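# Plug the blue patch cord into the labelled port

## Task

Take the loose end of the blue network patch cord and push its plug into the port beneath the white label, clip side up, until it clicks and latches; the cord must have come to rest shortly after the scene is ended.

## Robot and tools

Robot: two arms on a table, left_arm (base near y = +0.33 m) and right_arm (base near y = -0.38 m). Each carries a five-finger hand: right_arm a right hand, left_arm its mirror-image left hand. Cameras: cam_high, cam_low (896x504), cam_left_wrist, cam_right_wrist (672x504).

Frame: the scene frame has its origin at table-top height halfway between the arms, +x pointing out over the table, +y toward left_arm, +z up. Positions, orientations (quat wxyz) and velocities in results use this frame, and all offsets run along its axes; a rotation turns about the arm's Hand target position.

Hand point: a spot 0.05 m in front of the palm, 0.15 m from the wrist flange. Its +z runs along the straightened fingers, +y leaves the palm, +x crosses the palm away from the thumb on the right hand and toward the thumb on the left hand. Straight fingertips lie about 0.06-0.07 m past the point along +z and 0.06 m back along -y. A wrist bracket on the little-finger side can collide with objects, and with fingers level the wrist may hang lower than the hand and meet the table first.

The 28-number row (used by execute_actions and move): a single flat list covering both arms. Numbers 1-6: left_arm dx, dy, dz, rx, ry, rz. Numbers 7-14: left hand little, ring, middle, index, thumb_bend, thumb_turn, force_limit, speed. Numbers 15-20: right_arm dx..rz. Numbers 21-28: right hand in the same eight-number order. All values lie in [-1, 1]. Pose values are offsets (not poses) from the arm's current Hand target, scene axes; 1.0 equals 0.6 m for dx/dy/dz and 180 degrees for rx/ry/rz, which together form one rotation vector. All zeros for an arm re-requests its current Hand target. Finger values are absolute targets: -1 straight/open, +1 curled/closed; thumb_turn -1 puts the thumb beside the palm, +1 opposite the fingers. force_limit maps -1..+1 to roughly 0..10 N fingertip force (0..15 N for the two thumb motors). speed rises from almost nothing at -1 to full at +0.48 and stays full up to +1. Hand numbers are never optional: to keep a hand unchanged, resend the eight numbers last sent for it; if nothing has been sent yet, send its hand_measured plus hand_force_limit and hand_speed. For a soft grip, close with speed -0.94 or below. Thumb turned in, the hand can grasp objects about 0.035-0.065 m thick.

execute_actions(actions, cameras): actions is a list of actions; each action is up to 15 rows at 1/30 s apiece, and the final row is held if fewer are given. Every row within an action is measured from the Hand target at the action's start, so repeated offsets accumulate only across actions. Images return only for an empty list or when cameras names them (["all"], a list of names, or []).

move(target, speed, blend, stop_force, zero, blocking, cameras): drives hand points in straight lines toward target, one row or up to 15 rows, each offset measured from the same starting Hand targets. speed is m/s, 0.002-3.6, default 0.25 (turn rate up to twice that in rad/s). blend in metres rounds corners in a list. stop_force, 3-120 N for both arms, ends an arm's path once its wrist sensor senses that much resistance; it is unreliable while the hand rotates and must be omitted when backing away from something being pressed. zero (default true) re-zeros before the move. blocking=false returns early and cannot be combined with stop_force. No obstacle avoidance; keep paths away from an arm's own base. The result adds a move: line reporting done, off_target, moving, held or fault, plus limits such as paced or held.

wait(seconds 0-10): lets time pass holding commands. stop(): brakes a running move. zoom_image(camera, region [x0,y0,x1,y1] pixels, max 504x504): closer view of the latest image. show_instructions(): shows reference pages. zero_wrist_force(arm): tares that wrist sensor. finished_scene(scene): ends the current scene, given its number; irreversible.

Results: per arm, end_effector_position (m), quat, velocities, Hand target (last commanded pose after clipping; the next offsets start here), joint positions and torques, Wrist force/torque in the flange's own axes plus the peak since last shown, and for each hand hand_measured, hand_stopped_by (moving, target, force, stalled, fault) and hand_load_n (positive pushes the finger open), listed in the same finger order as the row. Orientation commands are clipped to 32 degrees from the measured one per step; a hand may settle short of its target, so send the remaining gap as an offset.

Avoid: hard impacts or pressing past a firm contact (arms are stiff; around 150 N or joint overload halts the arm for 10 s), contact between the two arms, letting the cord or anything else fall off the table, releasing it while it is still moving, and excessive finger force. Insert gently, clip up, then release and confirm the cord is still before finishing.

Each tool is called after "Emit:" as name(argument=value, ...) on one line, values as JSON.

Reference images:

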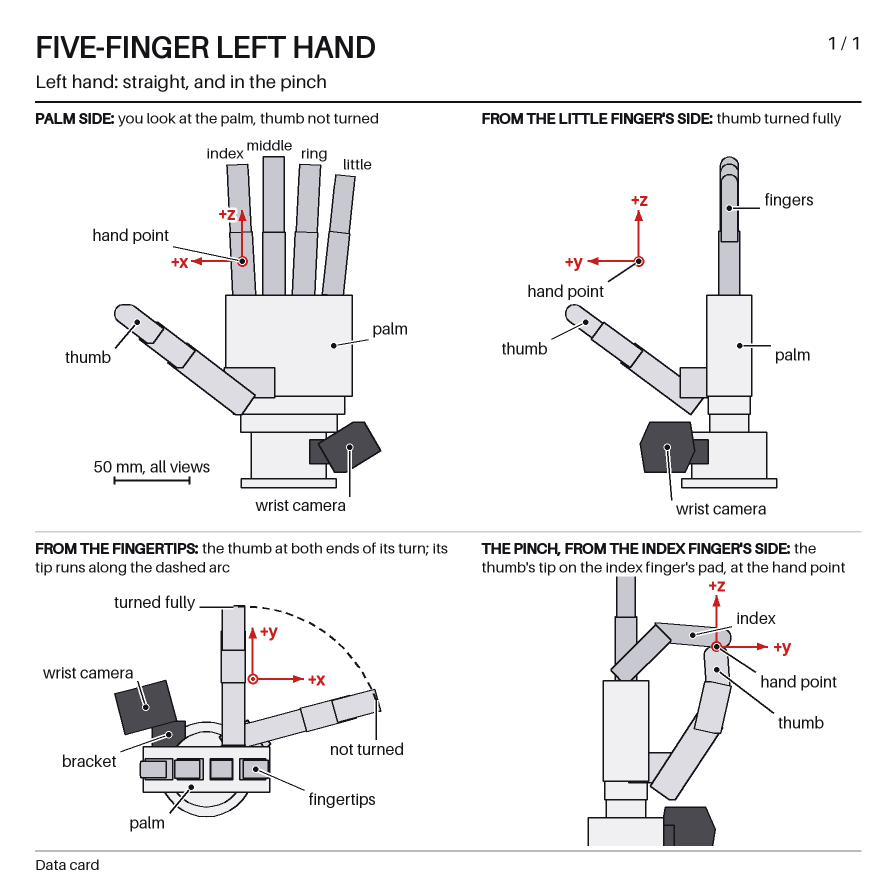

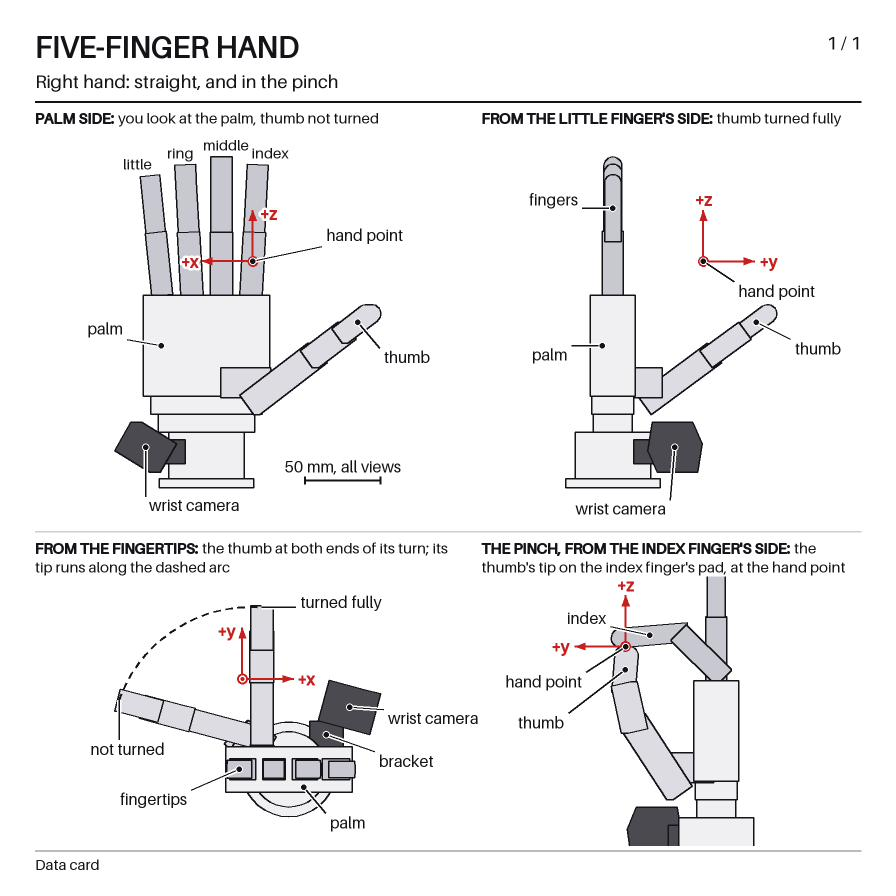

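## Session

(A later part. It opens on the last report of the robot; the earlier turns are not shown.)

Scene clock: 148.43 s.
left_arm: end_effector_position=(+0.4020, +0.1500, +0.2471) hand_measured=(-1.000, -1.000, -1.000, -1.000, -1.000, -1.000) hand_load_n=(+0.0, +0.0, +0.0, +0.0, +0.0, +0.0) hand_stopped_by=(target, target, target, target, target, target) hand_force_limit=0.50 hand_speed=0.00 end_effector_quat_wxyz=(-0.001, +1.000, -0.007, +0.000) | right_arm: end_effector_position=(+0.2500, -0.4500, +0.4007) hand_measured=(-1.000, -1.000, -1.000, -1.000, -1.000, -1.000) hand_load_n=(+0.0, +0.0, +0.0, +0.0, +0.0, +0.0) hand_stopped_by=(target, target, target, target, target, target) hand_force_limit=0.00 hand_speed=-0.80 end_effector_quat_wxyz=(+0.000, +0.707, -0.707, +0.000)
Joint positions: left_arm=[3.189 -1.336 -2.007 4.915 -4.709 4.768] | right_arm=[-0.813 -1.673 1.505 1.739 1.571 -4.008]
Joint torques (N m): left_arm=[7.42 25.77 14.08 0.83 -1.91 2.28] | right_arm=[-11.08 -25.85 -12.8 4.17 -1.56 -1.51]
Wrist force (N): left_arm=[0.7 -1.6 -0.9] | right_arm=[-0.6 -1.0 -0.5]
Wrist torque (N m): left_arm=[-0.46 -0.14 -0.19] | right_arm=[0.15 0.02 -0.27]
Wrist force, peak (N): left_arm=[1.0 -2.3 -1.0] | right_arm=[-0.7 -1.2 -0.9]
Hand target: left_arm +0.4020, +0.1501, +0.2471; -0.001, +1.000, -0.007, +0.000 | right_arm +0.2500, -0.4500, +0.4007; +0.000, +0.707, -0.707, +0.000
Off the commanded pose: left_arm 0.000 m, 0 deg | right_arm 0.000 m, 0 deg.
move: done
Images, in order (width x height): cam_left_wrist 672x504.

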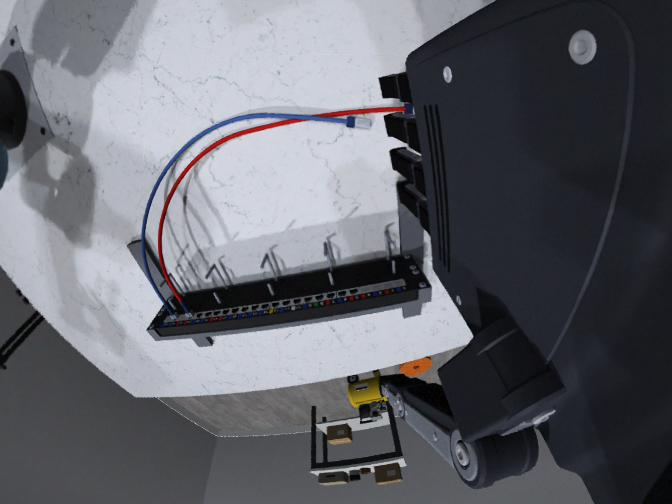

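Emit:
move(target=[[-0.1283,0.1417,-0.2118,0,0,-0.5,1,-1,1,-1,-1,-1,0.5,0,0,0,0,0,0,0,-1,-1,-1,-1,-1,-1,0,-0.8],[-0.1283,0.1417,-0.301,0,0,-0.5,1,-1,1,-1,-1,-1,0.5,0,0,0,0,0,0,0,-1,-1,-1,-1,-1,-1,0,-0.8],[-0.4117,0.175,-0.301,0,0,-0.5,1,-1,1,-1,-1,-1,0.5,0,0,0,0,0,0,0,-1,-1,-1,-1,-1,-1,0,-0.8]], speed=[0.25, 0.08, 0.09], cameras=["cam_left_wrist","cam_high"])

Emit:
zoom_image(camera="cam_high", region=[340, 100, 520, 260])

Scene clock: 157.33 s.
left_arm: end_effector_position=(+0.1552, +0.2537, +0.0664) hand_measured=(+1.000, -1.000, +1.000, -1.000, -1.000, -1.000) hand_load_n=(+0.0, +0.0, +0.0, +0.0, +0.0, +0.0) hand_stopped_by=(target, target, target, target, target, target) hand_force_limit=0.50 hand_speed=0.00 end_effector_quat_wxyz=(-0.076, +0.753, -0.645, -0.105) end_effector_velocity=(+0.000, +0.000, +0.001) end_effector_angular_velocity=(+0.002, -0.003, -0.004) | right_arm: end_effector_position=(+0.2500, -0.4500, +0.4007) hand_measured=(-1.000, -1.000, -1.000, -1.000, -1.000, -1.000) hand_load_n=(+0.0, +0.0, +0.0, +0.0, +0.0, +0.0) hand_stopped_by=(target, target, target, target, target, target) hand_force_limit=0.00 hand_speed=-0.80 end_effector_quat_wxyz=(+0.000, +0.707, -0.707, +0.000)
Joint positions: left_arm=[3.303 -1.087 -2.656 5.294 -4.453 6.284] | right_arm=[-0.813 -1.673 1.505 1.739 1.571 -4.008]
Joint velocities: left_arm=[-0.003 0.005 -0.001 0 0.001 0.001] | right_arm=[within noise]
Joint torques (N m): left_arm=[-9.45 9.76 9.2 0.7 2.55 2.16] | right_arm=[-10.38 -24.97 -13.57 4.34 -1.4 -1.48]
Wrist force (N): left_arm=[0.4 -1.8 -1.6] | right_arm=[-0.2 -0.9 -0.7]
Wrist torque (N m): left_arm=[-0.37 -0.10 -0.14] | right_arm=[0.18 -0.03 -0.24]
Wrist force, peak (N): left_arm=[-2.0 -7.4 -22.9] | right_arm=[-0.5 -1.5 -0.7]
Hand target: left_arm +0.1550, +0.2551, +0.0665; -0.001, +0.702, -0.712, +0.001 | right_arm +0.2500, -0.4500, +0.4007; +0.000, +0.707, -0.707, +0.000
Off the commanded pose: left_arm 0.001 m, 18 deg | right_arm 0.000 m, 0 deg.
joint sent to its limit (left arm) — joint 6 (wrist 3), upper limit. The joint targets are off in orientation, not in position.
move: off_target (left_arm)
Images, in order (width x height): cam_high 896x504, cam_left_wrist 672x504.

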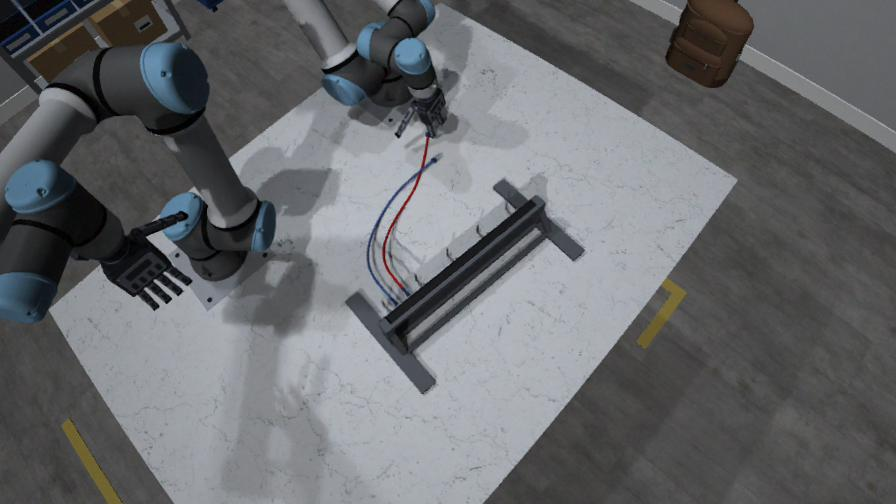

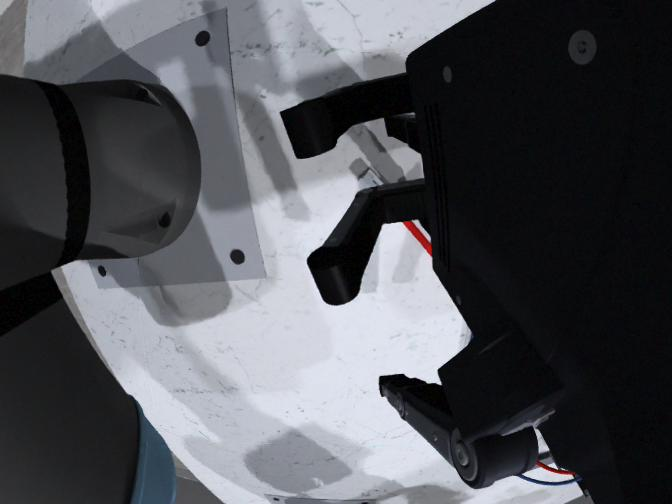

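Scaled by 2.800 from the camera's 896x504 image, which has a finer 1280x720 frame.

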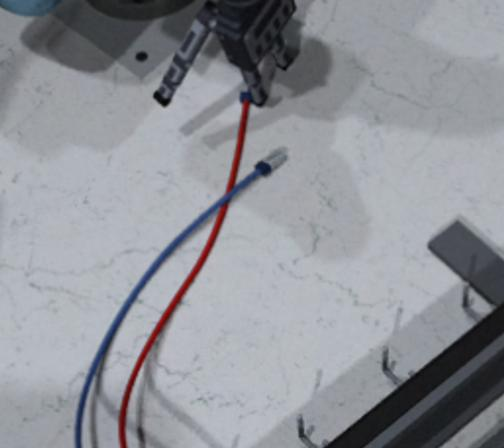

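Emit:
move(target=[0.158,-0.175,0.306,0,0,0.5,-1,-1,-1,-1,-1,-1,0.5,0,0,0,0,0,0,0,-1,-1,-1,-1,-1,-1,0,-0.8], speed=0.25)

Emit:
move(target=[[0,0,0,0,0,0.4333,-1,-1,-1,-0.3,-0.15,0.75,0.5,0,0,0,0,0,0,0,-1,-1,-1,-1,-1,-1,0,-0.8],[0.05,0.08,-0.28,0.360,0.292,0.360,-1,-1,-1,-0.3,-0.15,0.75,0.5,0,0,0,0,0,0,0,-1,-1,-1,-1,-1,-1,0,-0.8]], speed=0.25, blend=0.03, cameras=["cam_left_wrist","cam_high"])

Emit:
zoom_image(camera="cam_left_wrist", region=[180, 150, 400, 330])

Scene clock: 161.60 s.
left_arm: end_effector_position=(+0.2497, +0.1501, +0.2500) hand_measured=(-1.000, -1.000, -1.000, -1.000, -1.000, -1.000) hand_load_n=(+0.0, +0.0, +0.0, +0.0, +0.0, +0.5) hand_stopped_by=(target, target, target, target, target, target) hand_force_limit=0.50 hand_speed=0.00 end_effector_quat_wxyz=(-0.001, +1.000, -0.007, +0.000) | right_arm: end_effector_position=(+0.2500, -0.4500, +0.4007) hand_measured=(-1.000, -1.000, -1.000, -1.000, -1.000, -1.000) hand_load_n=(+0.0, +0.0, +0.0, +0.0, +0.0, +0.0) hand_stopped_by=(target, target, target, target, target, target) hand_force_limit=0.00 hand_speed=-0.80 end_effector_quat_wxyz=(+0.000, +0.707, -0.707, +0.000)
Joint positions: left_arm=[3.218 -0.905 -2.228 4.704 -4.71 4.797] | right_arm=[-0.813 -1.673 1.505 1.739 1.571 -4.008]
Joint torques (N m): left_arm=[-10.97 -14.68 31.27 1.23 1.86 -2.13] | right_arm=[-11.27 -24.55 -12.83 4.4 -1.39 -1.4]
Wrist force (N): left_arm=[0.8 -1.7 -1.0] | right_arm=[-0.3 -1.2 -0.8]
Wrist torque (N m): left_arm=[-0.48 -0.16 0.02] | right_arm=[0.15 -0.01 -0.26]
Wrist force, peak (N): left_arm=[0.9 -2.0 -1.3] | right_arm=[-0.6 -1.3 -0.8]
Hand target: left_arm +0.2498, +0.1501, +0.2501; -0.001, +1.000, -0.007, +0.000 | right_arm +0.2500, -0.4500, +0.4007; +0.000, +0.707, -0.707, +0.000
Off the commanded pose: left_arm 0.000 m, 0 deg | right_arm 0.000 m, 0 deg.
move: done

Scene clock: 168.53 s.
left_arm: end_effector_position=(+0.2798, +0.1980, +0.0821) hand_measured=(-1.000, -1.000, -1.000, -0.300, -0.150, +0.750) hand_load_n=(+0.0, +0.0, +0.0, +0.0, +0.0, +0.0) hand_stopped_by=(target, target, target, target, target, target) hand_force_limit=0.50 hand_speed=0.00 end_effector_quat_wxyz=(-0.487, +0.607, +0.484, -0.400) | right_arm: end_effector_position=(+0.2500, -0.4500, +0.4007) hand_measured=(-1.000, -1.000, -1.000, -1.000, -1.000, -1.000) hand_load_n=(+0.0, +0.0, +0.0, +0.0, +0.0, +0.0) hand_stopped_by=(target, target, target, target, target, target) hand_force_limit=0.00 hand_speed=-0.80 end_effector_quat_wxyz=(+0.000, +0.707, -0.707, +0.000)
Joint positions: left_arm=[3.009 -2.094 -1.707 4.009 -4.641 3.171] | right_arm=[-0.813 -1.673 1.505 1.739 1.571 -4.008]
Joint torques (N m): left_arm=[7.61 30.83 23.9 -2.82 2.3 -2.17] | right_arm=[-9.54 -25.49 -13.09 4.27 -1.51 -1.7]
Wrist force (N): left_arm=[0.8 -1.4 -0.2] | right_arm=[-0.4 -0.7 -0.8]
Wrist torque (N m): left_arm=[-0.27 -0.12 0.03] | right_arm=[0.22 0.01 -0.25]
Wrist force, peak (N): left_arm=[1.0 -2.0 -1.2] | right_arm=[-0.6 -1.5 -0.7]
Hand target: left_arm +0.2798, +0.1981, +0.0821; -0.487, +0.607, +0.484, -0.400 | right_arm +0.2500, -0.4500, +0.4007; +0.000, +0.707, -0.707, +0.000
Off the commanded pose: left_arm 0.000 m, 0 deg | right_arm 0.000 m, 0 deg.
move: done; blend cut to 0 m at target 1
Images, in order (width x height): cam_high 896x504, cam_left_wrist 672x504.

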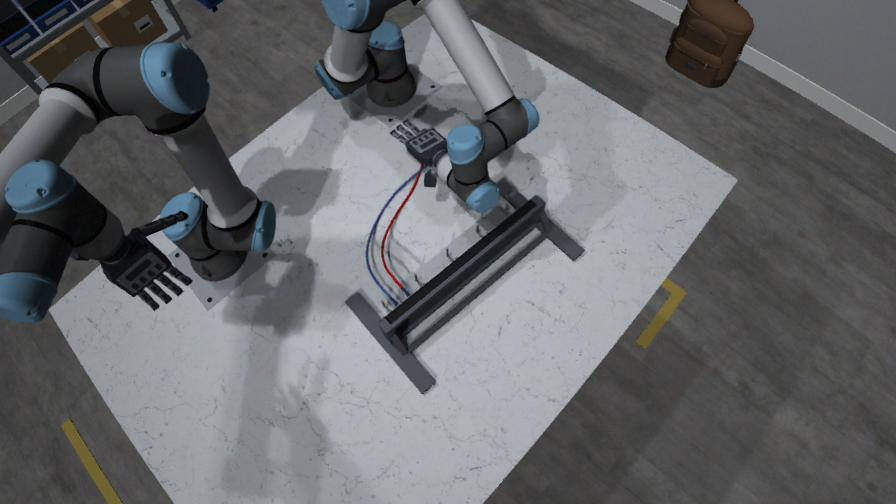

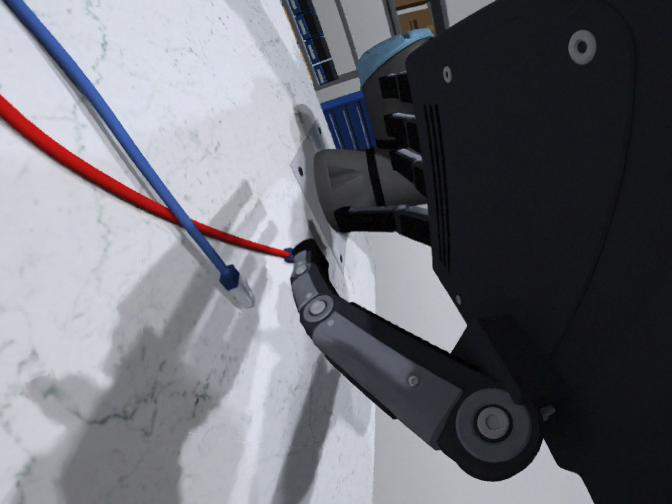

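Scaled by 2.291 from the camera's 672x504 image, which has a finer 960x720 frame.

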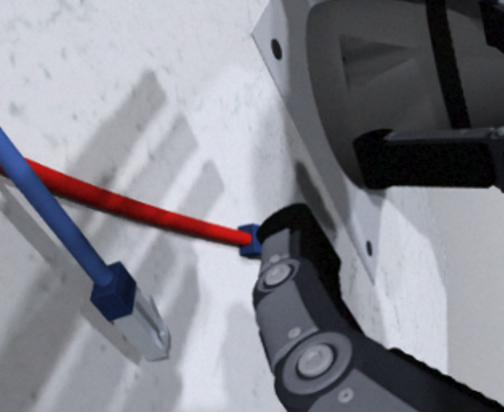

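Emit:
move(target=[-0.0022,0.0232,-0.0785,0,0,0.0333,-1,-1,-1,-0.3,-0.15,0.75,0.5,0,0,0,0,0,0,0,-1,-1,-1,-1,-1,-1,0,-0.8], speed=0.08, cameras=["cam_left_wrist"])

Emit:
zoom_image(camera="cam_left_wrist", region=[240, 180, 400, 310])

Scene clock: 170.70 s.
left_arm: end_effector_position=(+0.2784, +0.2119, +0.0351) hand_measured=(-1.000, -1.000, -1.000, -0.300, -0.150, +0.750) hand_load_n=(+0.0, +0.0, +0.0, +0.0, +0.0, +0.0) hand_stopped_by=(target, target, target, target, target, target) hand_force_limit=0.50 hand_speed=0.00 end_effector_quat_wxyz=(-0.466, +0.581, +0.515, -0.425) | right_arm: end_effector_position=(+0.2500, -0.4500, +0.4007) hand_measured=(-1.000, -1.000, -1.000, -1.000, -1.000, -1.000) hand_load_n=(+0.0, +0.0, +0.0, +0.0, +0.0, +0.0) hand_stopped_by=(target, target, target, target, target, target) hand_force_limit=0.00 hand_speed=-0.80 end_effector_quat_wxyz=(+0.000, +0.707, -0.707, +0.000)
Joint positions: left_arm=[3.079 -2.154 -1.761 4.121 -4.675 3.164] | right_arm=[-0.813 -1.673 1.505 1.739 1.571 -4.008]
Joint torques (N m): left_arm=[8.4 30.41 2.93 0.09 -1.98 -2.03] | right_arm=[-11.33 -23.97 -12.88 4.43 -1.43 -1.49]
Wrist force (N): left_arm=[0.9 -1.5 -0.2] | right_arm=[-0.3 -1.2 -0.4]
Wrist torque (N m): left_arm=[-0.26 -0.14 0.04] | right_arm=[0.12 -0.02 -0.25]
Wrist force, peak (N): left_arm=[0.4 -2.0 -0.4] | right_arm=[-0.6 -1.2 -0.9]
Hand target: left_arm +0.2784, +0.2120, +0.0350; -0.466, +0.581, +0.515, -0.425 | right_arm +0.2500, -0.4500, +0.4007; +0.000, +0.707, -0.707, +0.000
Off the commanded pose: left_arm 0.000 m, 0 deg | right_arm 0.000 m, 0 deg.
move: done
Images, in order (width x height): cam_left_wrist 672x504.

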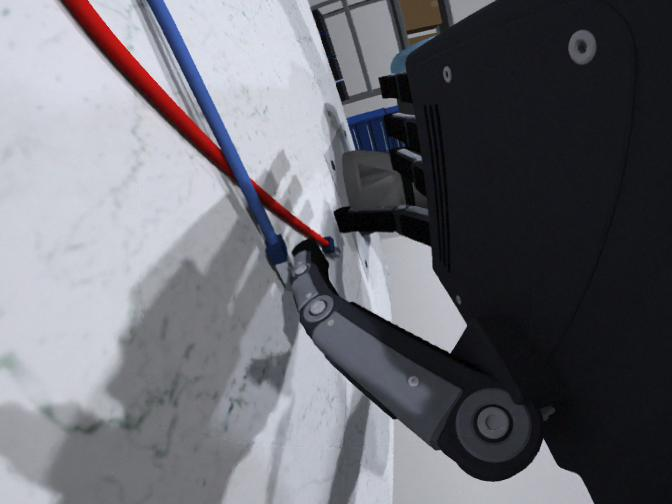

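Scaled by 3.150 from the camera's 672x504 image, which has a finer 960x720 frame.

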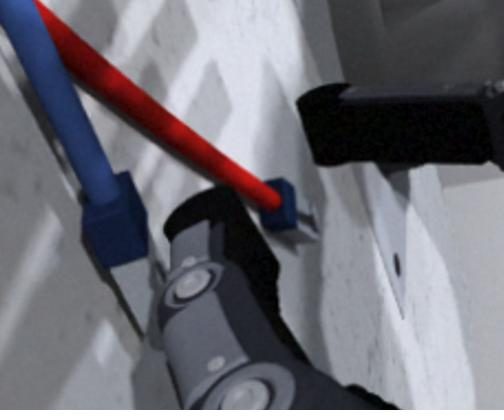

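Emit:
move(target=[0.0035,-0.0142,-0.01,0,0,0,-1,-1,-1,-0.3,-0.15,0.75,0.5,0,0,0,0,0,0,0,-1,-1,-1,-1,-1,-1,0,-0.8], speed=0.05, cameras=["cam_left_wrist"])

Emit:
zoom_image(camera="cam_left_wrist", region=[240, 180, 400, 310])

Scene clock: 171.80 s.
left_arm: end_effector_position=(+0.2805, +0.2036, +0.0291) hand_measured=(-1.000, -1.000, -1.000, -0.300, -0.150, +0.750) hand_load_n=(+0.0, +0.0, +0.0, +0.0, +0.0, +0.0) hand_stopped_by=(target, target, target, target, target, target) hand_force_limit=0.50 hand_speed=0.00 end_effector_quat_wxyz=(-0.466, +0.581, +0.515, -0.425) | right_arm: end_effector_position=(+0.2500, -0.4500, +0.4007) hand_measured=(-1.000, -1.000, -1.000, -1.000, -1.000, -1.000) hand_load_n=(+0.0, +0.0, +0.0, +0.0, +0.0, -0.5) hand_stopped_by=(target, target, target, target, target, target) hand_force_limit=0.00 hand_speed=-0.80 end_effector_quat_wxyz=(+0.000, +0.707, -0.707, +0.000)
Joint positions: left_arm=[3.064 -2.172 -1.749 4.128 -4.69 3.161] | right_arm=[-0.813 -1.673 1.505 1.739 1.571 -4.008]
Joint torques (N m): left_arm=[-9.65 30.75 19.32 0.49 -1.69 -2.33] | right_arm=[-12.52 -24.6 -13.64 4.13 -1.79 -1.43]
Wrist force (N): left_arm=[0.9 -1.7 -0.3] | right_arm=[-0.5 -1.1 -0.6]
Wrist torque (N m): left_arm=[-0.28 -0.15 0.05] | right_arm=[0.14 0.02 -0.27]
Wrist force, peak (N): left_arm=[0.9 -1.7 -0.5] | right_arm=[-0.6 -1.4 -0.3]
Hand target: left_arm +0.2805, +0.2035, +0.0290; -0.466, +0.581, +0.515, -0.425 | right_arm +0.2500, -0.4500, +0.4007; +0.000, +0.707, -0.707, +0.000
Off the commanded pose: left_arm 0.000 m, 0 deg | right_arm 0.000 m, 0 deg.
move: done
Images, in order (width x height): cam_left_wrist 672x504.

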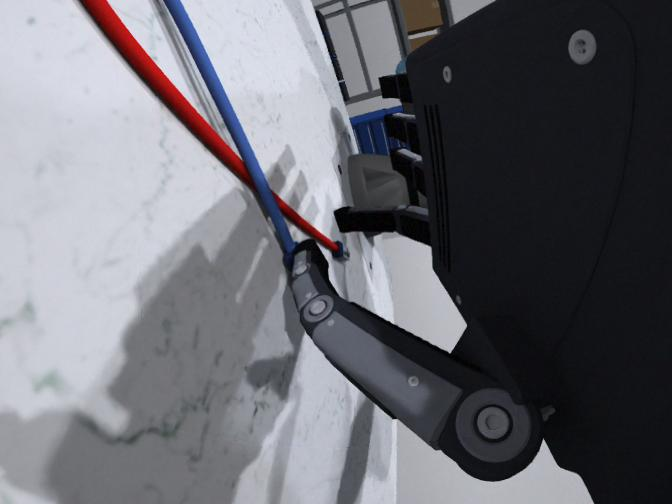

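Scaled by 3.150 from the camera's 672x504 image, which has a finer 960x720 frame.

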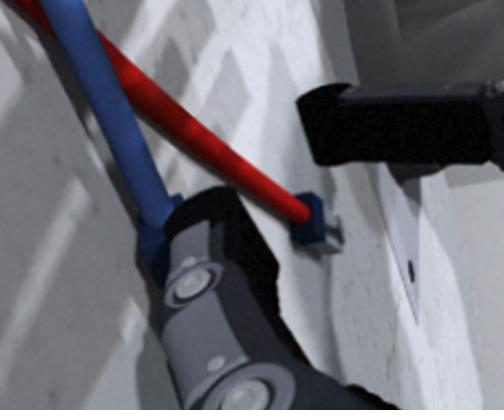

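Emit:
move(target=[0,0,-0.04,0,0,0,-1,-1,-1,-0.3,-0.15,0.75,0.5,0,0,0,0,0,0,0,-1,-1,-1,-1,-1,-1,0,-0.8], speed=0.006, stop_force=3, cameras=["cam_left_wrist"])

Emit:
zoom_image(camera="cam_left_wrist", region=[240, 180, 400, 310])

Scene clock: 175.90 s.
left_arm: end_effector_position=(+0.2805, +0.2035, +0.0119) hand_measured=(-1.000, -1.000, -1.000, -0.300, -0.150, +0.750) hand_load_n=(+0.0, -0.5, +0.0, +0.0, -2.5, +0.0) hand_stopped_by=(target, target, target, target, target, target) hand_force_limit=0.50 hand_speed=0.00 end_effector_quat_wxyz=(-0.466, +0.581, +0.515, -0.425) | right_arm: end_effector_position=(+0.2500, -0.4500, +0.4007) hand_measured=(-1.000, -1.000, -1.000, -1.000, -1.000, -1.000) hand_load_n=(+0.0, +0.0, +0.0, +0.0, +0.0, +0.0) hand_stopped_by=(target, target, target, target, target, target) hand_force_limit=0.00 hand_speed=-0.80 end_effector_quat_wxyz=(+0.000, +0.707, -0.707, +0.000)
Joint positions: left_arm=[3.064 -2.202 -1.755 4.164 -4.69 3.161] | right_arm=[-0.813 -1.673 1.505 1.739 1.571 -4.008]
Joint torques (N m): left_arm=[-8.71 52.49 20.74 -1.95 -1.94 -1.43] | right_arm=[-10.94 -24.36 -13.51 4.17 -1.41 -1.6]
Wrist force (N): left_arm=[0.8 -4.6 -1.8] | right_arm=[-0.1 -1.0 -0.5]
Wrist torque (N m): left_arm=[-0.31 -0.14 0.06] | right_arm=[0.16 -0.05 -0.24]
Wrist force, peak (N): left_arm=[0.9 -5.8 -3.2] | right_arm=[-0.8 -1.4 -0.3]
Hand target: left_arm +0.2805, +0.2035, +0.0119; -0.466, +0.581, +0.515, -0.425 (not the last commanded pose) | right_arm +0.2500, -0.4500, +0.4007; +0.000, +0.707, -0.707, +0.000
Off the commanded pose: left_arm 0.007 m, 0 deg | right_arm 0.000 m, 0 deg.
move: contact (left_arm)
Images, in order (width x height): cam_left_wrist 672x504.

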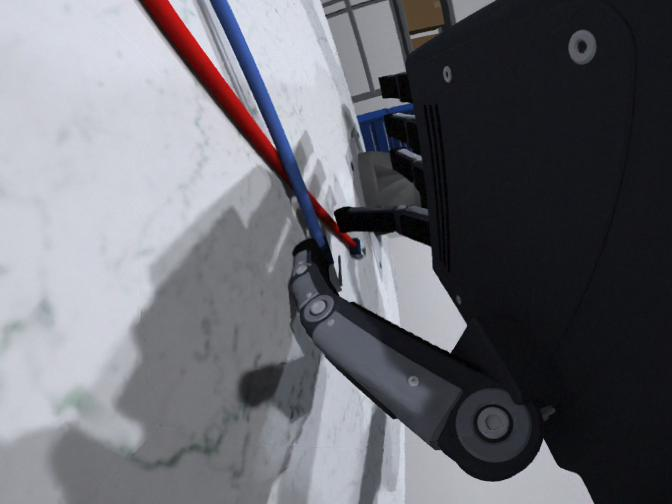

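Scaled by 3.150 from the camera's 672x504 image, which has a finer 960x720 frame.

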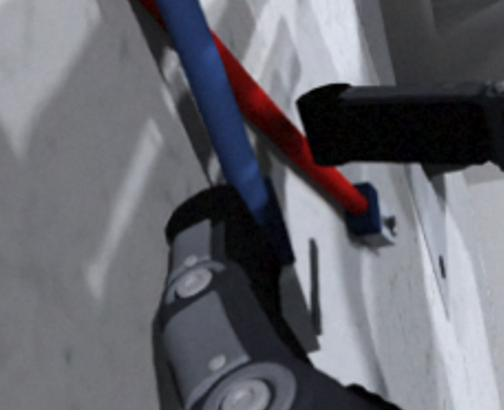

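Emit:
move(target=[0,0,0.0012,0,0,0,-1,-1,-1,0.4,-0.15,0.75,-0.2,-0.9,0,0,0,0,0,0,-1,-1,-1,-1,-1,-1,0,-0.8], speed=0.02, cameras=["cam_left_wrist"])

Emit:
zoom_image(camera="cam_left_wrist", region=[240, 180, 400, 310])

Scene clock: 177.63 s.
left_arm: end_effector_position=(+0.2805, +0.2035, +0.0126) hand_measured=(-1.000, -1.000, -1.000, +0.044, -0.150, +0.750) hand_load_n=(+0.0, +0.0, +0.0, +4.0, +2.0, -1.0) hand_stopped_by=(target, target, target, force, target, target) hand_force_limit=-0.20 hand_speed=-0.90 end_effector_quat_wxyz=(-0.466, +0.581, +0.515, -0.425) | right_arm: end_effector_position=(+0.2500, -0.4500, +0.4007) hand_measured=(-1.000, -1.000, -1.000, -1.000, -1.000, -1.000) hand_load_n=(+0.0, +0.0, +0.0, +0.0, +0.0, +0.0) hand_stopped_by=(target, target, target, target, target, target) hand_force_limit=0.00 hand_speed=-0.80 end_effector_quat_wxyz=(+0.000, +0.707, -0.707, +0.000)
Joint positions: left_arm=[3.064 -2.2 -1.755 4.162 -4.69 3.161] | right_arm=[-0.813 -1.673 1.505 1.739 1.571 -4.008]
Joint torques (N m): left_arm=[-10.13 53.64 20.33 -2.63 -1.88 -0.8] | right_arm=[-9.71 -24.43 -13.85 4.08 -1.51 -1.36]
Wrist force (N): left_arm=[0.7 -1.8 -0.2] | right_arm=[-0.4 -1.0 -0.5]
Wrist torque (N m): left_arm=[-0.27 -0.12 0.03] | right_arm=[0.15 0.00 -0.26]
Wrist force, peak (N): left_arm=[0.8 -4.8 -1.7] | right_arm=[-0.7 -1.3 -0.9]
Hand target: left_arm +0.2805, +0.2035, +0.0126; -0.466, +0.581, +0.515, -0.425 | right_arm +0.2500, -0.4500, +0.4007; +0.000, +0.707, -0.707, +0.000
Off the commanded pose: left_arm 0.000 m, 0 deg | right_arm 0.000 m, 0 deg.
move: done
Images, in order (width x height): cam_left_wrist 672x504.

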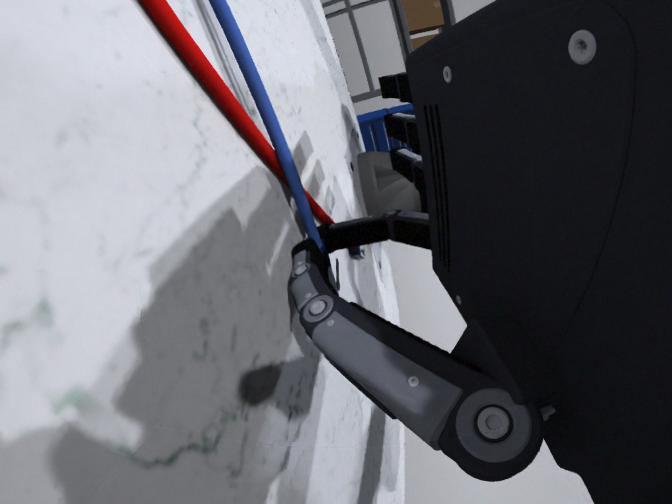

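Scaled by 3.150 from the camera's 672x504 image, which has a finer 960x720 frame.

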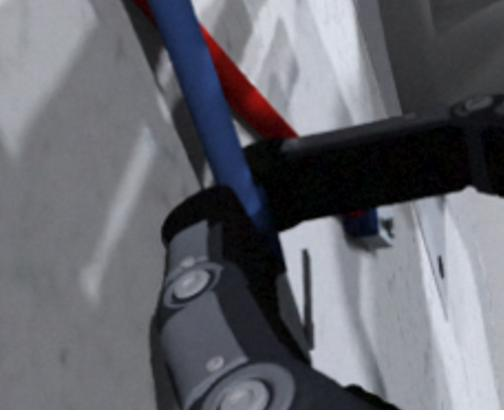

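Emit:
move(target=[0,0,0,0,0,0,-1,-1,-1,0.5,-0.15,0.75,0.95,-0.9,0,0,0,0,0,0,-1,-1,-1,-1,-1,-1,0,-0.8], cameras=["cam_left_wrist"])

Scene clock: 179.27 s.
left_arm: end_effector_position=(+0.2805, +0.2035, +0.0126) hand_measured=(-1.000, -1.000, -1.000, +0.058, -0.150, +0.750) hand_load_n=(+0.0, +0.0, +0.0, +10.5, +4.0, -2.5) hand_stopped_by=(target, target, target, force, target, target) hand_force_limit=0.95 hand_speed=-0.90 end_effector_quat_wxyz=(-0.466, +0.581, +0.515, -0.425) | right_arm: end_effector_position=(+0.2500, -0.4500, +0.4007) hand_measured=(-1.000, -1.000, -1.000, -1.000, -1.000, -1.000) hand_load_n=(+0.0, +0.0, +0.0, +0.0, +0.0, +0.0) hand_stopped_by=(target, target, target, target, target, target) hand_force_limit=0.00 hand_speed=-0.80 end_effector_quat_wxyz=(+0.000, +0.707, -0.707, +0.000)
Joint positions: left_arm=[3.064 -2.2 -1.755 4.162 -4.69 3.161] | right_arm=[-0.813 -1.673 1.505 1.739 1.571 -4.008]
Joint torques (N m): left_arm=[-9.93 53.24 20.96 -1.64 -1.87 -0.22] | right_arm=[-10.71 -23.79 -14.15 4.13 -1.48 -1.51]
Wrist force (N): left_arm=[1.3 -2.5 -0.1] | right_arm=[-0.2 -1.2 -0.4]
Wrist torque (N m): left_arm=[-0.25 -0.16 0.06] | right_arm=[0.13 -0.03 -0.25]
Wrist force, peak (N): left_arm=[1.0 -3.4 -0.2] | right_arm=[-0.7 -1.5 -0.3]
Hand target: left_arm +0.2805, +0.2035, +0.0126; -0.466, +0.581, +0.515, -0.425 | right_arm +0.2500, -0.4500, +0.4007; +0.000, +0.707, -0.707, +0.000
Off the commanded pose: left_arm 0.000 m, 0 deg | right_arm 0.000 m, 0 deg.
move: done
Images, in order (width x height): cam_left_wrist 672x504.

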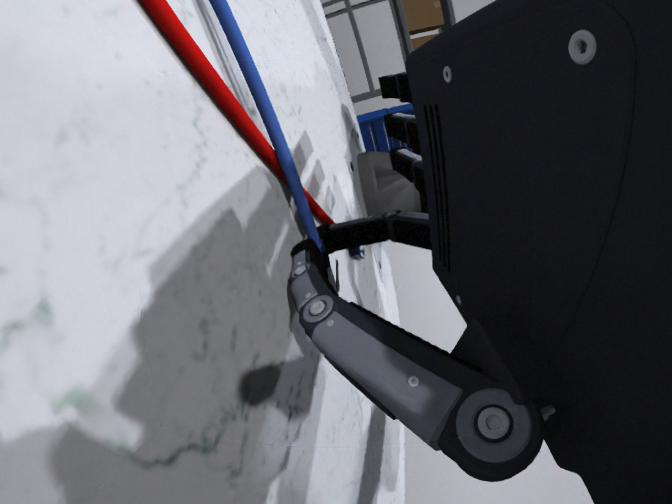

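Emit:
move(target=[0,0,0,0,0,0,-1,-1,-1,0.5,0.0,0.75,0.2,-0.95,0,0,0,0,0,0,-1,-1,-1,-1,-1,-1,0,-0.8], cameras=[])

Emit:
zoom_image(camera="cam_left_wrist", region=[262, 200, 402, 305])

Scene clock: 181.67 s.
left_arm: end_effector_position=(+0.2805, +0.2035, +0.0126) hand_measured=(-1.000, -1.000, -1.000, +0.058, +0.000, +0.750) hand_load_n=(+0.0, +0.0, +0.0, +21.0, -1.5, -1.5) hand_stopped_by=(target, target, target, force, target, target) hand_force_limit=0.20 hand_speed=-0.95 end_effector_quat_wxyz=(-0.466, +0.581, +0.515, -0.425) | right_arm: end_effector_position=(+0.2500, -0.4500, +0.4007) hand_measured=(-1.000, -1.000, -1.000, -1.000, -1.000, -1.000) hand_load_n=(+0.0, +0.0, +0.0, +0.0, +0.0, +0.0) hand_stopped_by=(target, target, target, target, target, target) hand_force_limit=0.00 hand_speed=-0.80 end_effector_quat_wxyz=(+0.000, +0.707, -0.707, +0.000)
Joint positions: left_arm=[3.064 -2.2 -1.755 4.162 -4.69 3.161] | right_arm=[-0.813 -1.673 1.505 1.739 1.571 -4.008]
Joint torques (N m): left_arm=[-8.79 51.91 21.01 0.18 -1.87 0.98] | right_arm=[-11.08 -24.84 -13.4 4.25 -1.34 -1.34]
Wrist force (N): left_arm=[0.9 -1.6 -0.4] | right_arm=[-0.8 -0.8 -0.7]
Wrist torque (N m): left_arm=[-0.26 -0.16 0.05] | right_arm=[0.20 0.07 -0.28]
Wrist force, peak (N): left_arm=[0.9 -3.3 -0.2] | right_arm=[-0.7 -1.5 -0.7]
Hand target: left_arm +0.2805, +0.2035, +0.0126; -0.466, +0.581, +0.515, -0.425 | right_arm +0.2500, -0.4500, +0.4007; +0.000, +0.707, -0.707, +0.000
Off the commanded pose: left_arm 0.000 m, 0 deg | right_arm 0.000 m, 0 deg.
move: done
No camera images: "cameras" was empty.

Scaled by 3.600 from the camera's 672x504 image, which has a finer 960x720 frame.
This view is cut from an older image: the scene may have changed since it was taken.

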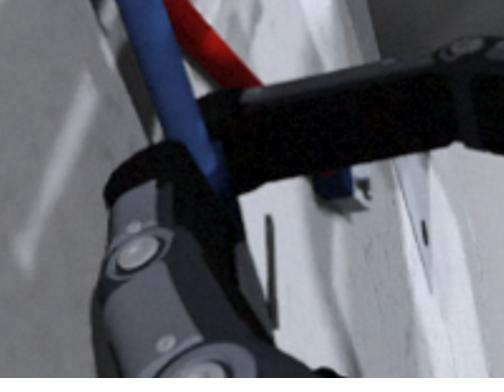

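Emit:
wait(seconds=0.1, cameras=["cam_left_wrist", "cam_high"])

Emit:
zoom_image(camera="cam_left_wrist", region=[262, 200, 402, 305])

Scene clock: 181.87 s.
left_arm: end_effector_position=(+0.2805, +0.2035, +0.0126) hand_measured=(-1.000, -1.000, -1.000, +0.058, +0.000, +0.750) hand_load_n=(+0.0, +0.0, +0.0, +21.0, -1.5, -2.0) hand_stopped_by=(target, target, target, force, target, target) hand_force_limit=0.20 hand_speed=-0.95 end_effector_quat_wxyz=(-0.466, +0.581, +0.515, -0.425) | right_arm: end_effector_position=(+0.2500, -0.4500, +0.4007) hand_measured=(-1.000, -1.000, -1.000, -1.000, -1.000, -1.000) hand_load_n=(+0.0, +0.0, +0.0, +0.0, -0.5, +0.0) hand_stopped_by=(target, target, target, target, target, target) hand_force_limit=0.00 hand_speed=-0.80 end_effector_quat_wxyz=(+0.000, +0.707, -0.707, +0.000)
Joint positions: left_arm=[3.064 -2.2 -1.755 4.162 -4.69 3.161] | right_arm=[-0.813 -1.673 1.505 1.739 1.571 -4.008]
Joint torques (N m): left_arm=[-9.05 52.36 21.02 0.02 -1.66 1.25] | right_arm=[-11.23 -23.81 -13.93 3.99 -1.52 -1.47]
Wrist force (N): left_arm=[0.8 -1.6 -0.4] | right_arm=[-0.4 -1.1 -0.5]
Wrist torque (N m): left_arm=[-0.28 -0.14 0.04] | right_arm=[0.13 0.00 -0.27]
Wrist force, peak (N): left_arm=[0.8 -1.8 -0.3] | right_arm=[-0.8 -1.3 -0.4]
Hand target: left_arm +0.2805, +0.2035, +0.0126; -0.466, +0.581, +0.515, -0.425 | right_arm +0.2500, -0.4500, +0.4007; +0.000, +0.707, -0.707, +0.000
Off the commanded pose: left_arm 0.000 m, 0 deg | right_arm 0.000 m, 0 deg.
wait: 0.10 s; at rest by 0.07 s
Images, in order (width x height): cam_high 896x504, cam_left_wrist 672x504.

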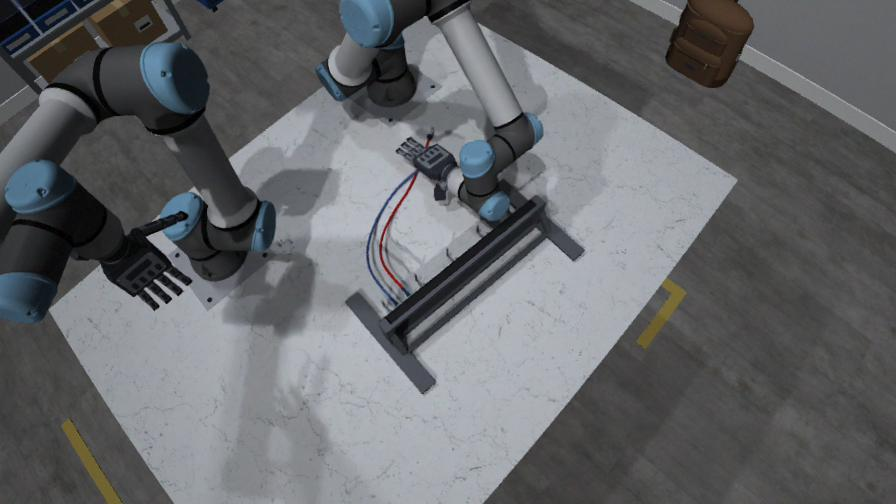

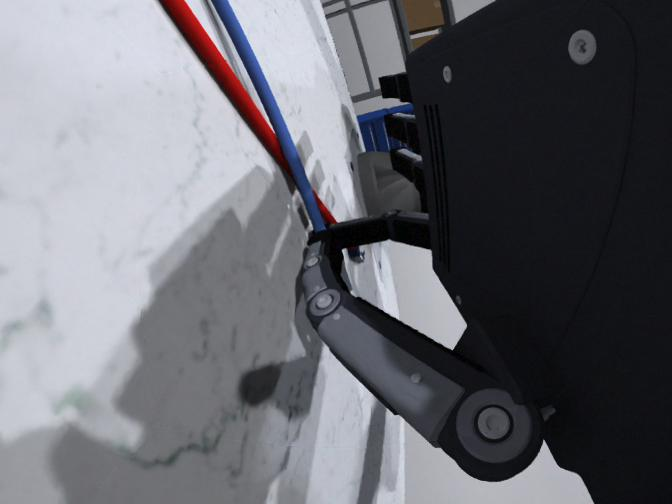

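Scaled by 3.600 from the camera's 672x504 image, which has a finer 960x720 frame.

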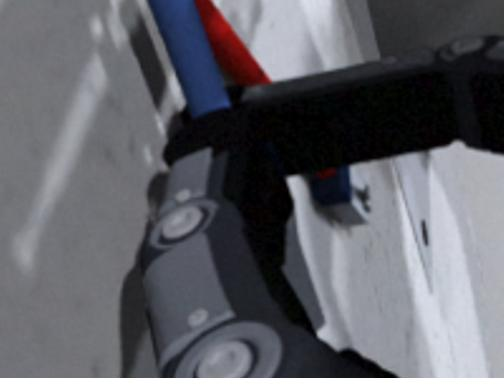

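Emit:
move(target=[0,0,0,0,0,0,-1,-1,-1,0.5,-0.08,0.75,0.2,-0.95,0,0,0,0,0,0,-1,-1,-1,-1,-1,-1,0,-0.8], cameras=["cam_left_wrist"])

Emit:
zoom_image(camera="cam_left_wrist", region=[262, 200, 402, 305])

Scene clock: 183.40 s.
left_arm: end_effector_position=(+0.2805, +0.2035, +0.0126) hand_measured=(-1.000, -1.000, -1.000, +0.058, -0.082, +0.750) hand_load_n=(+0.0, +0.0, +0.0, +16.5, +4.0, -2.0) hand_stopped_by=(target, target, target, force, target, target) hand_force_limit=0.20 hand_speed=-0.95 end_effector_quat_wxyz=(-0.466, +0.581, +0.515, -0.425) | right_arm: end_effector_position=(+0.2500, -0.4500, +0.4007) hand_measured=(-1.000, -1.000, -1.000, -1.000, -1.000, -1.000) hand_load_n=(+0.0, +0.0, +0.0, +0.0, +0.0, +0.0) hand_stopped_by=(target, target, target, target, target, target) hand_force_limit=0.00 hand_speed=-0.80 end_effector_quat_wxyz=(+0.000, +0.707, -0.707, +0.000)
Joint positions: left_arm=[3.064 -2.2 -1.755 4.162 -4.69 3.161] | right_arm=[-0.813 -1.673 1.505 1.739 1.571 -4.008]
Joint torques (N m): left_arm=[-8.57 51.41 19.49 -0.47 -1.03 2.15] | right_arm=[-11.4 -24.95 -13.8 4.32 -1.51 -1.59]
Wrist force (N): left_arm=[0.8 -2.6 -0.3] | right_arm=[-0.6 -1.0 -0.7]
Wrist torque (N m): left_arm=[-0.24 -0.16 0.04] | right_arm=[0.17 0.03 -0.28]
Wrist force, peak (N): left_arm=[0.7 -2.8 -0.1] | right_arm=[-0.5 -1.5 -0.7]
Hand target: left_arm +0.2805, +0.2035, +0.0126; -0.466, +0.581, +0.515, -0.425 | right_arm +0.2500, -0.4500, +0.4007; +0.000, +0.707, -0.707, +0.000
Off the commanded pose: left_arm 0.000 m, 0 deg | right_arm 0.000 m, 0 deg.
move: done
Images, in order (width x height): cam_left_wrist 672x504.

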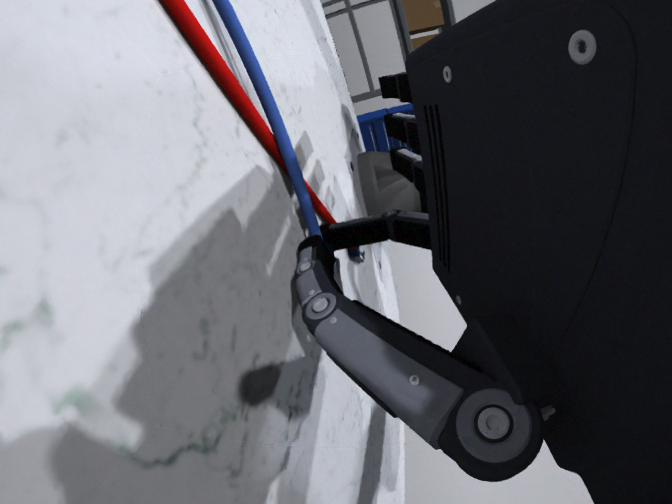

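Scaled by 3.600 from the camera's 672x504 image, which has a finer 960x720 frame.

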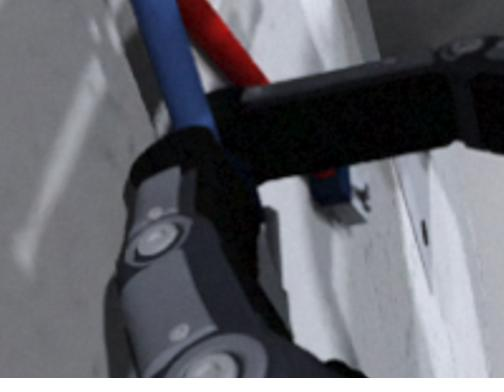

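Emit:
move(target=[0,0,0.15,0,0,0,-1,-1,-1,0.5,-0.08,0.75,0.2,-0.95,0,0,0,0,0,0,-1,-1,-1,-1,-1,-1,0,-0.8], speed=0.12, cameras=["cam_left_wrist", "cam_high"])

Emit:
zoom_image(camera="cam_left_wrist", region=[262, 200, 402, 305])

Emit:
zoom_image(camera="cam_high", region=[380, 110, 480, 185])

Scene clock: 184.93 s.
left_arm: end_effector_position=(+0.2805, +0.2035, +0.1025) hand_measured=(-1.000, -1.000, -1.000, +0.058, -0.082, +0.750) hand_load_n=(-0.5, +0.0, +0.0, +16.5, +4.0, -2.0) hand_stopped_by=(target, target, target, force, target, target) hand_force_limit=0.20 hand_speed=-0.95 end_effector_quat_wxyz=(-0.466, +0.581, +0.515, -0.425) | right_arm: end_effector_position=(+0.2500, -0.4500, +0.4007) hand_measured=(-1.000, -1.000, -1.000, -1.000, -1.000, -1.000) hand_load_n=(-0.5, +0.0, +0.0, +0.0, +0.0, +0.0) hand_stopped_by=(target, target, target, target, target, target) hand_force_limit=0.00 hand_speed=-0.80 end_effector_quat_wxyz=(+0.000, +0.707, -0.707, +0.000)
Joint positions: left_arm=[3.064 -2.06 -1.699 3.965 -4.69 3.161] | right_arm=[-0.813 -1.673 1.505 1.739 1.571 -4.008]
Joint torques (N m): left_arm=[-6.84 52.12 24.65 -2.62 -0.29 0.9] | right_arm=[-11.1 -24.99 -14.77 4.21 -1.4 -1.52]
Wrist force (N): left_arm=[0.6 -1.4 -0.4] | right_arm=[-0.5 -1.3 -0.5]
Wrist torque (N m): left_arm=[-0.27 -0.11 0.02] | right_arm=[0.11 0.01 -0.27]
Wrist force, peak (N): left_arm=[0.5 -2.8 -0.1] | right_arm=[-0.5 -1.3 -0.7]
Hand target: left_arm +0.2805, +0.2035, +0.1026; -0.466, +0.581, +0.515, -0.425 | right_arm +0.2500, -0.4500, +0.4007; +0.000, +0.707, -0.707, +0.000
Off the commanded pose: left_arm 0.000 m, 0 deg | right_arm 0.000 m, 0 deg.
move: done
Images, in order (width x height): cam_high 896x504, cam_left_wrist 672x504.

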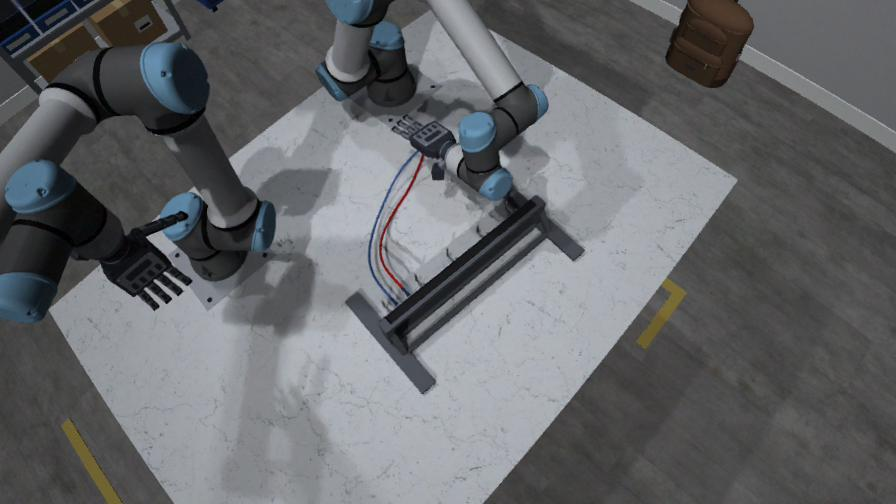

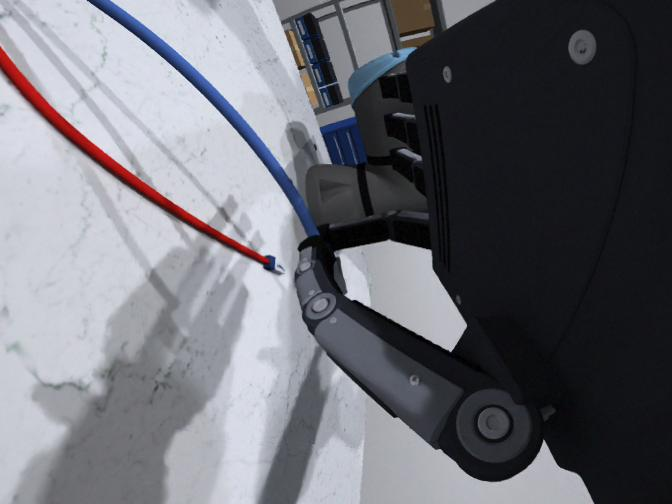

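Scaled by 3.600 from the camera's 672x504 image, which has a finer 960x720 frame.

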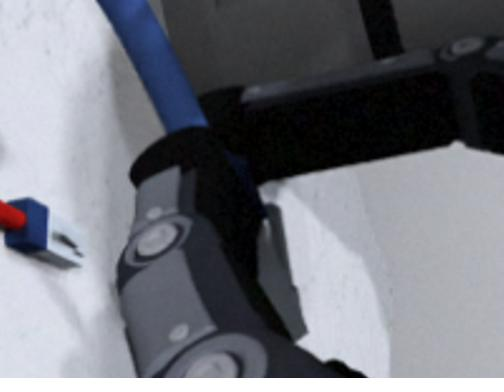

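Scaled by 5.040 from the camera's 896x504 image, which has a finer 1280x720 frame.

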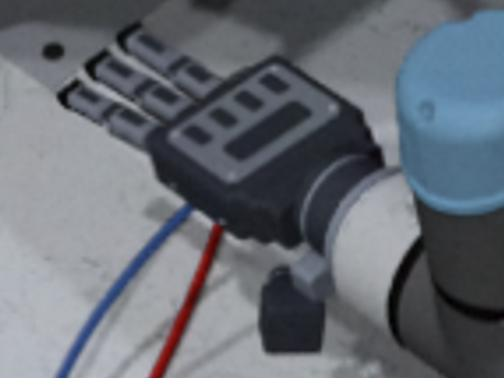

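Emit:
zoom_image(camera="cam_left_wrist", region=[320, 240, 370, 300])

Scaled by 8.400 from the camera's 672x504 image, which has a finer 960x720 frame.

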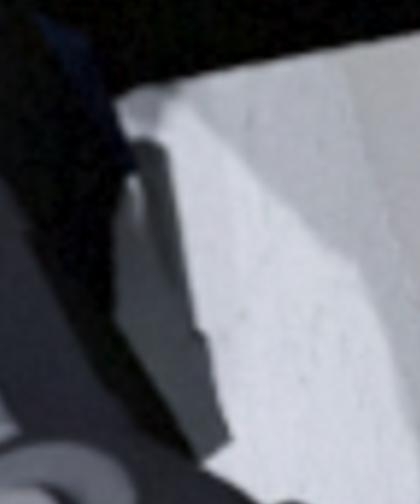

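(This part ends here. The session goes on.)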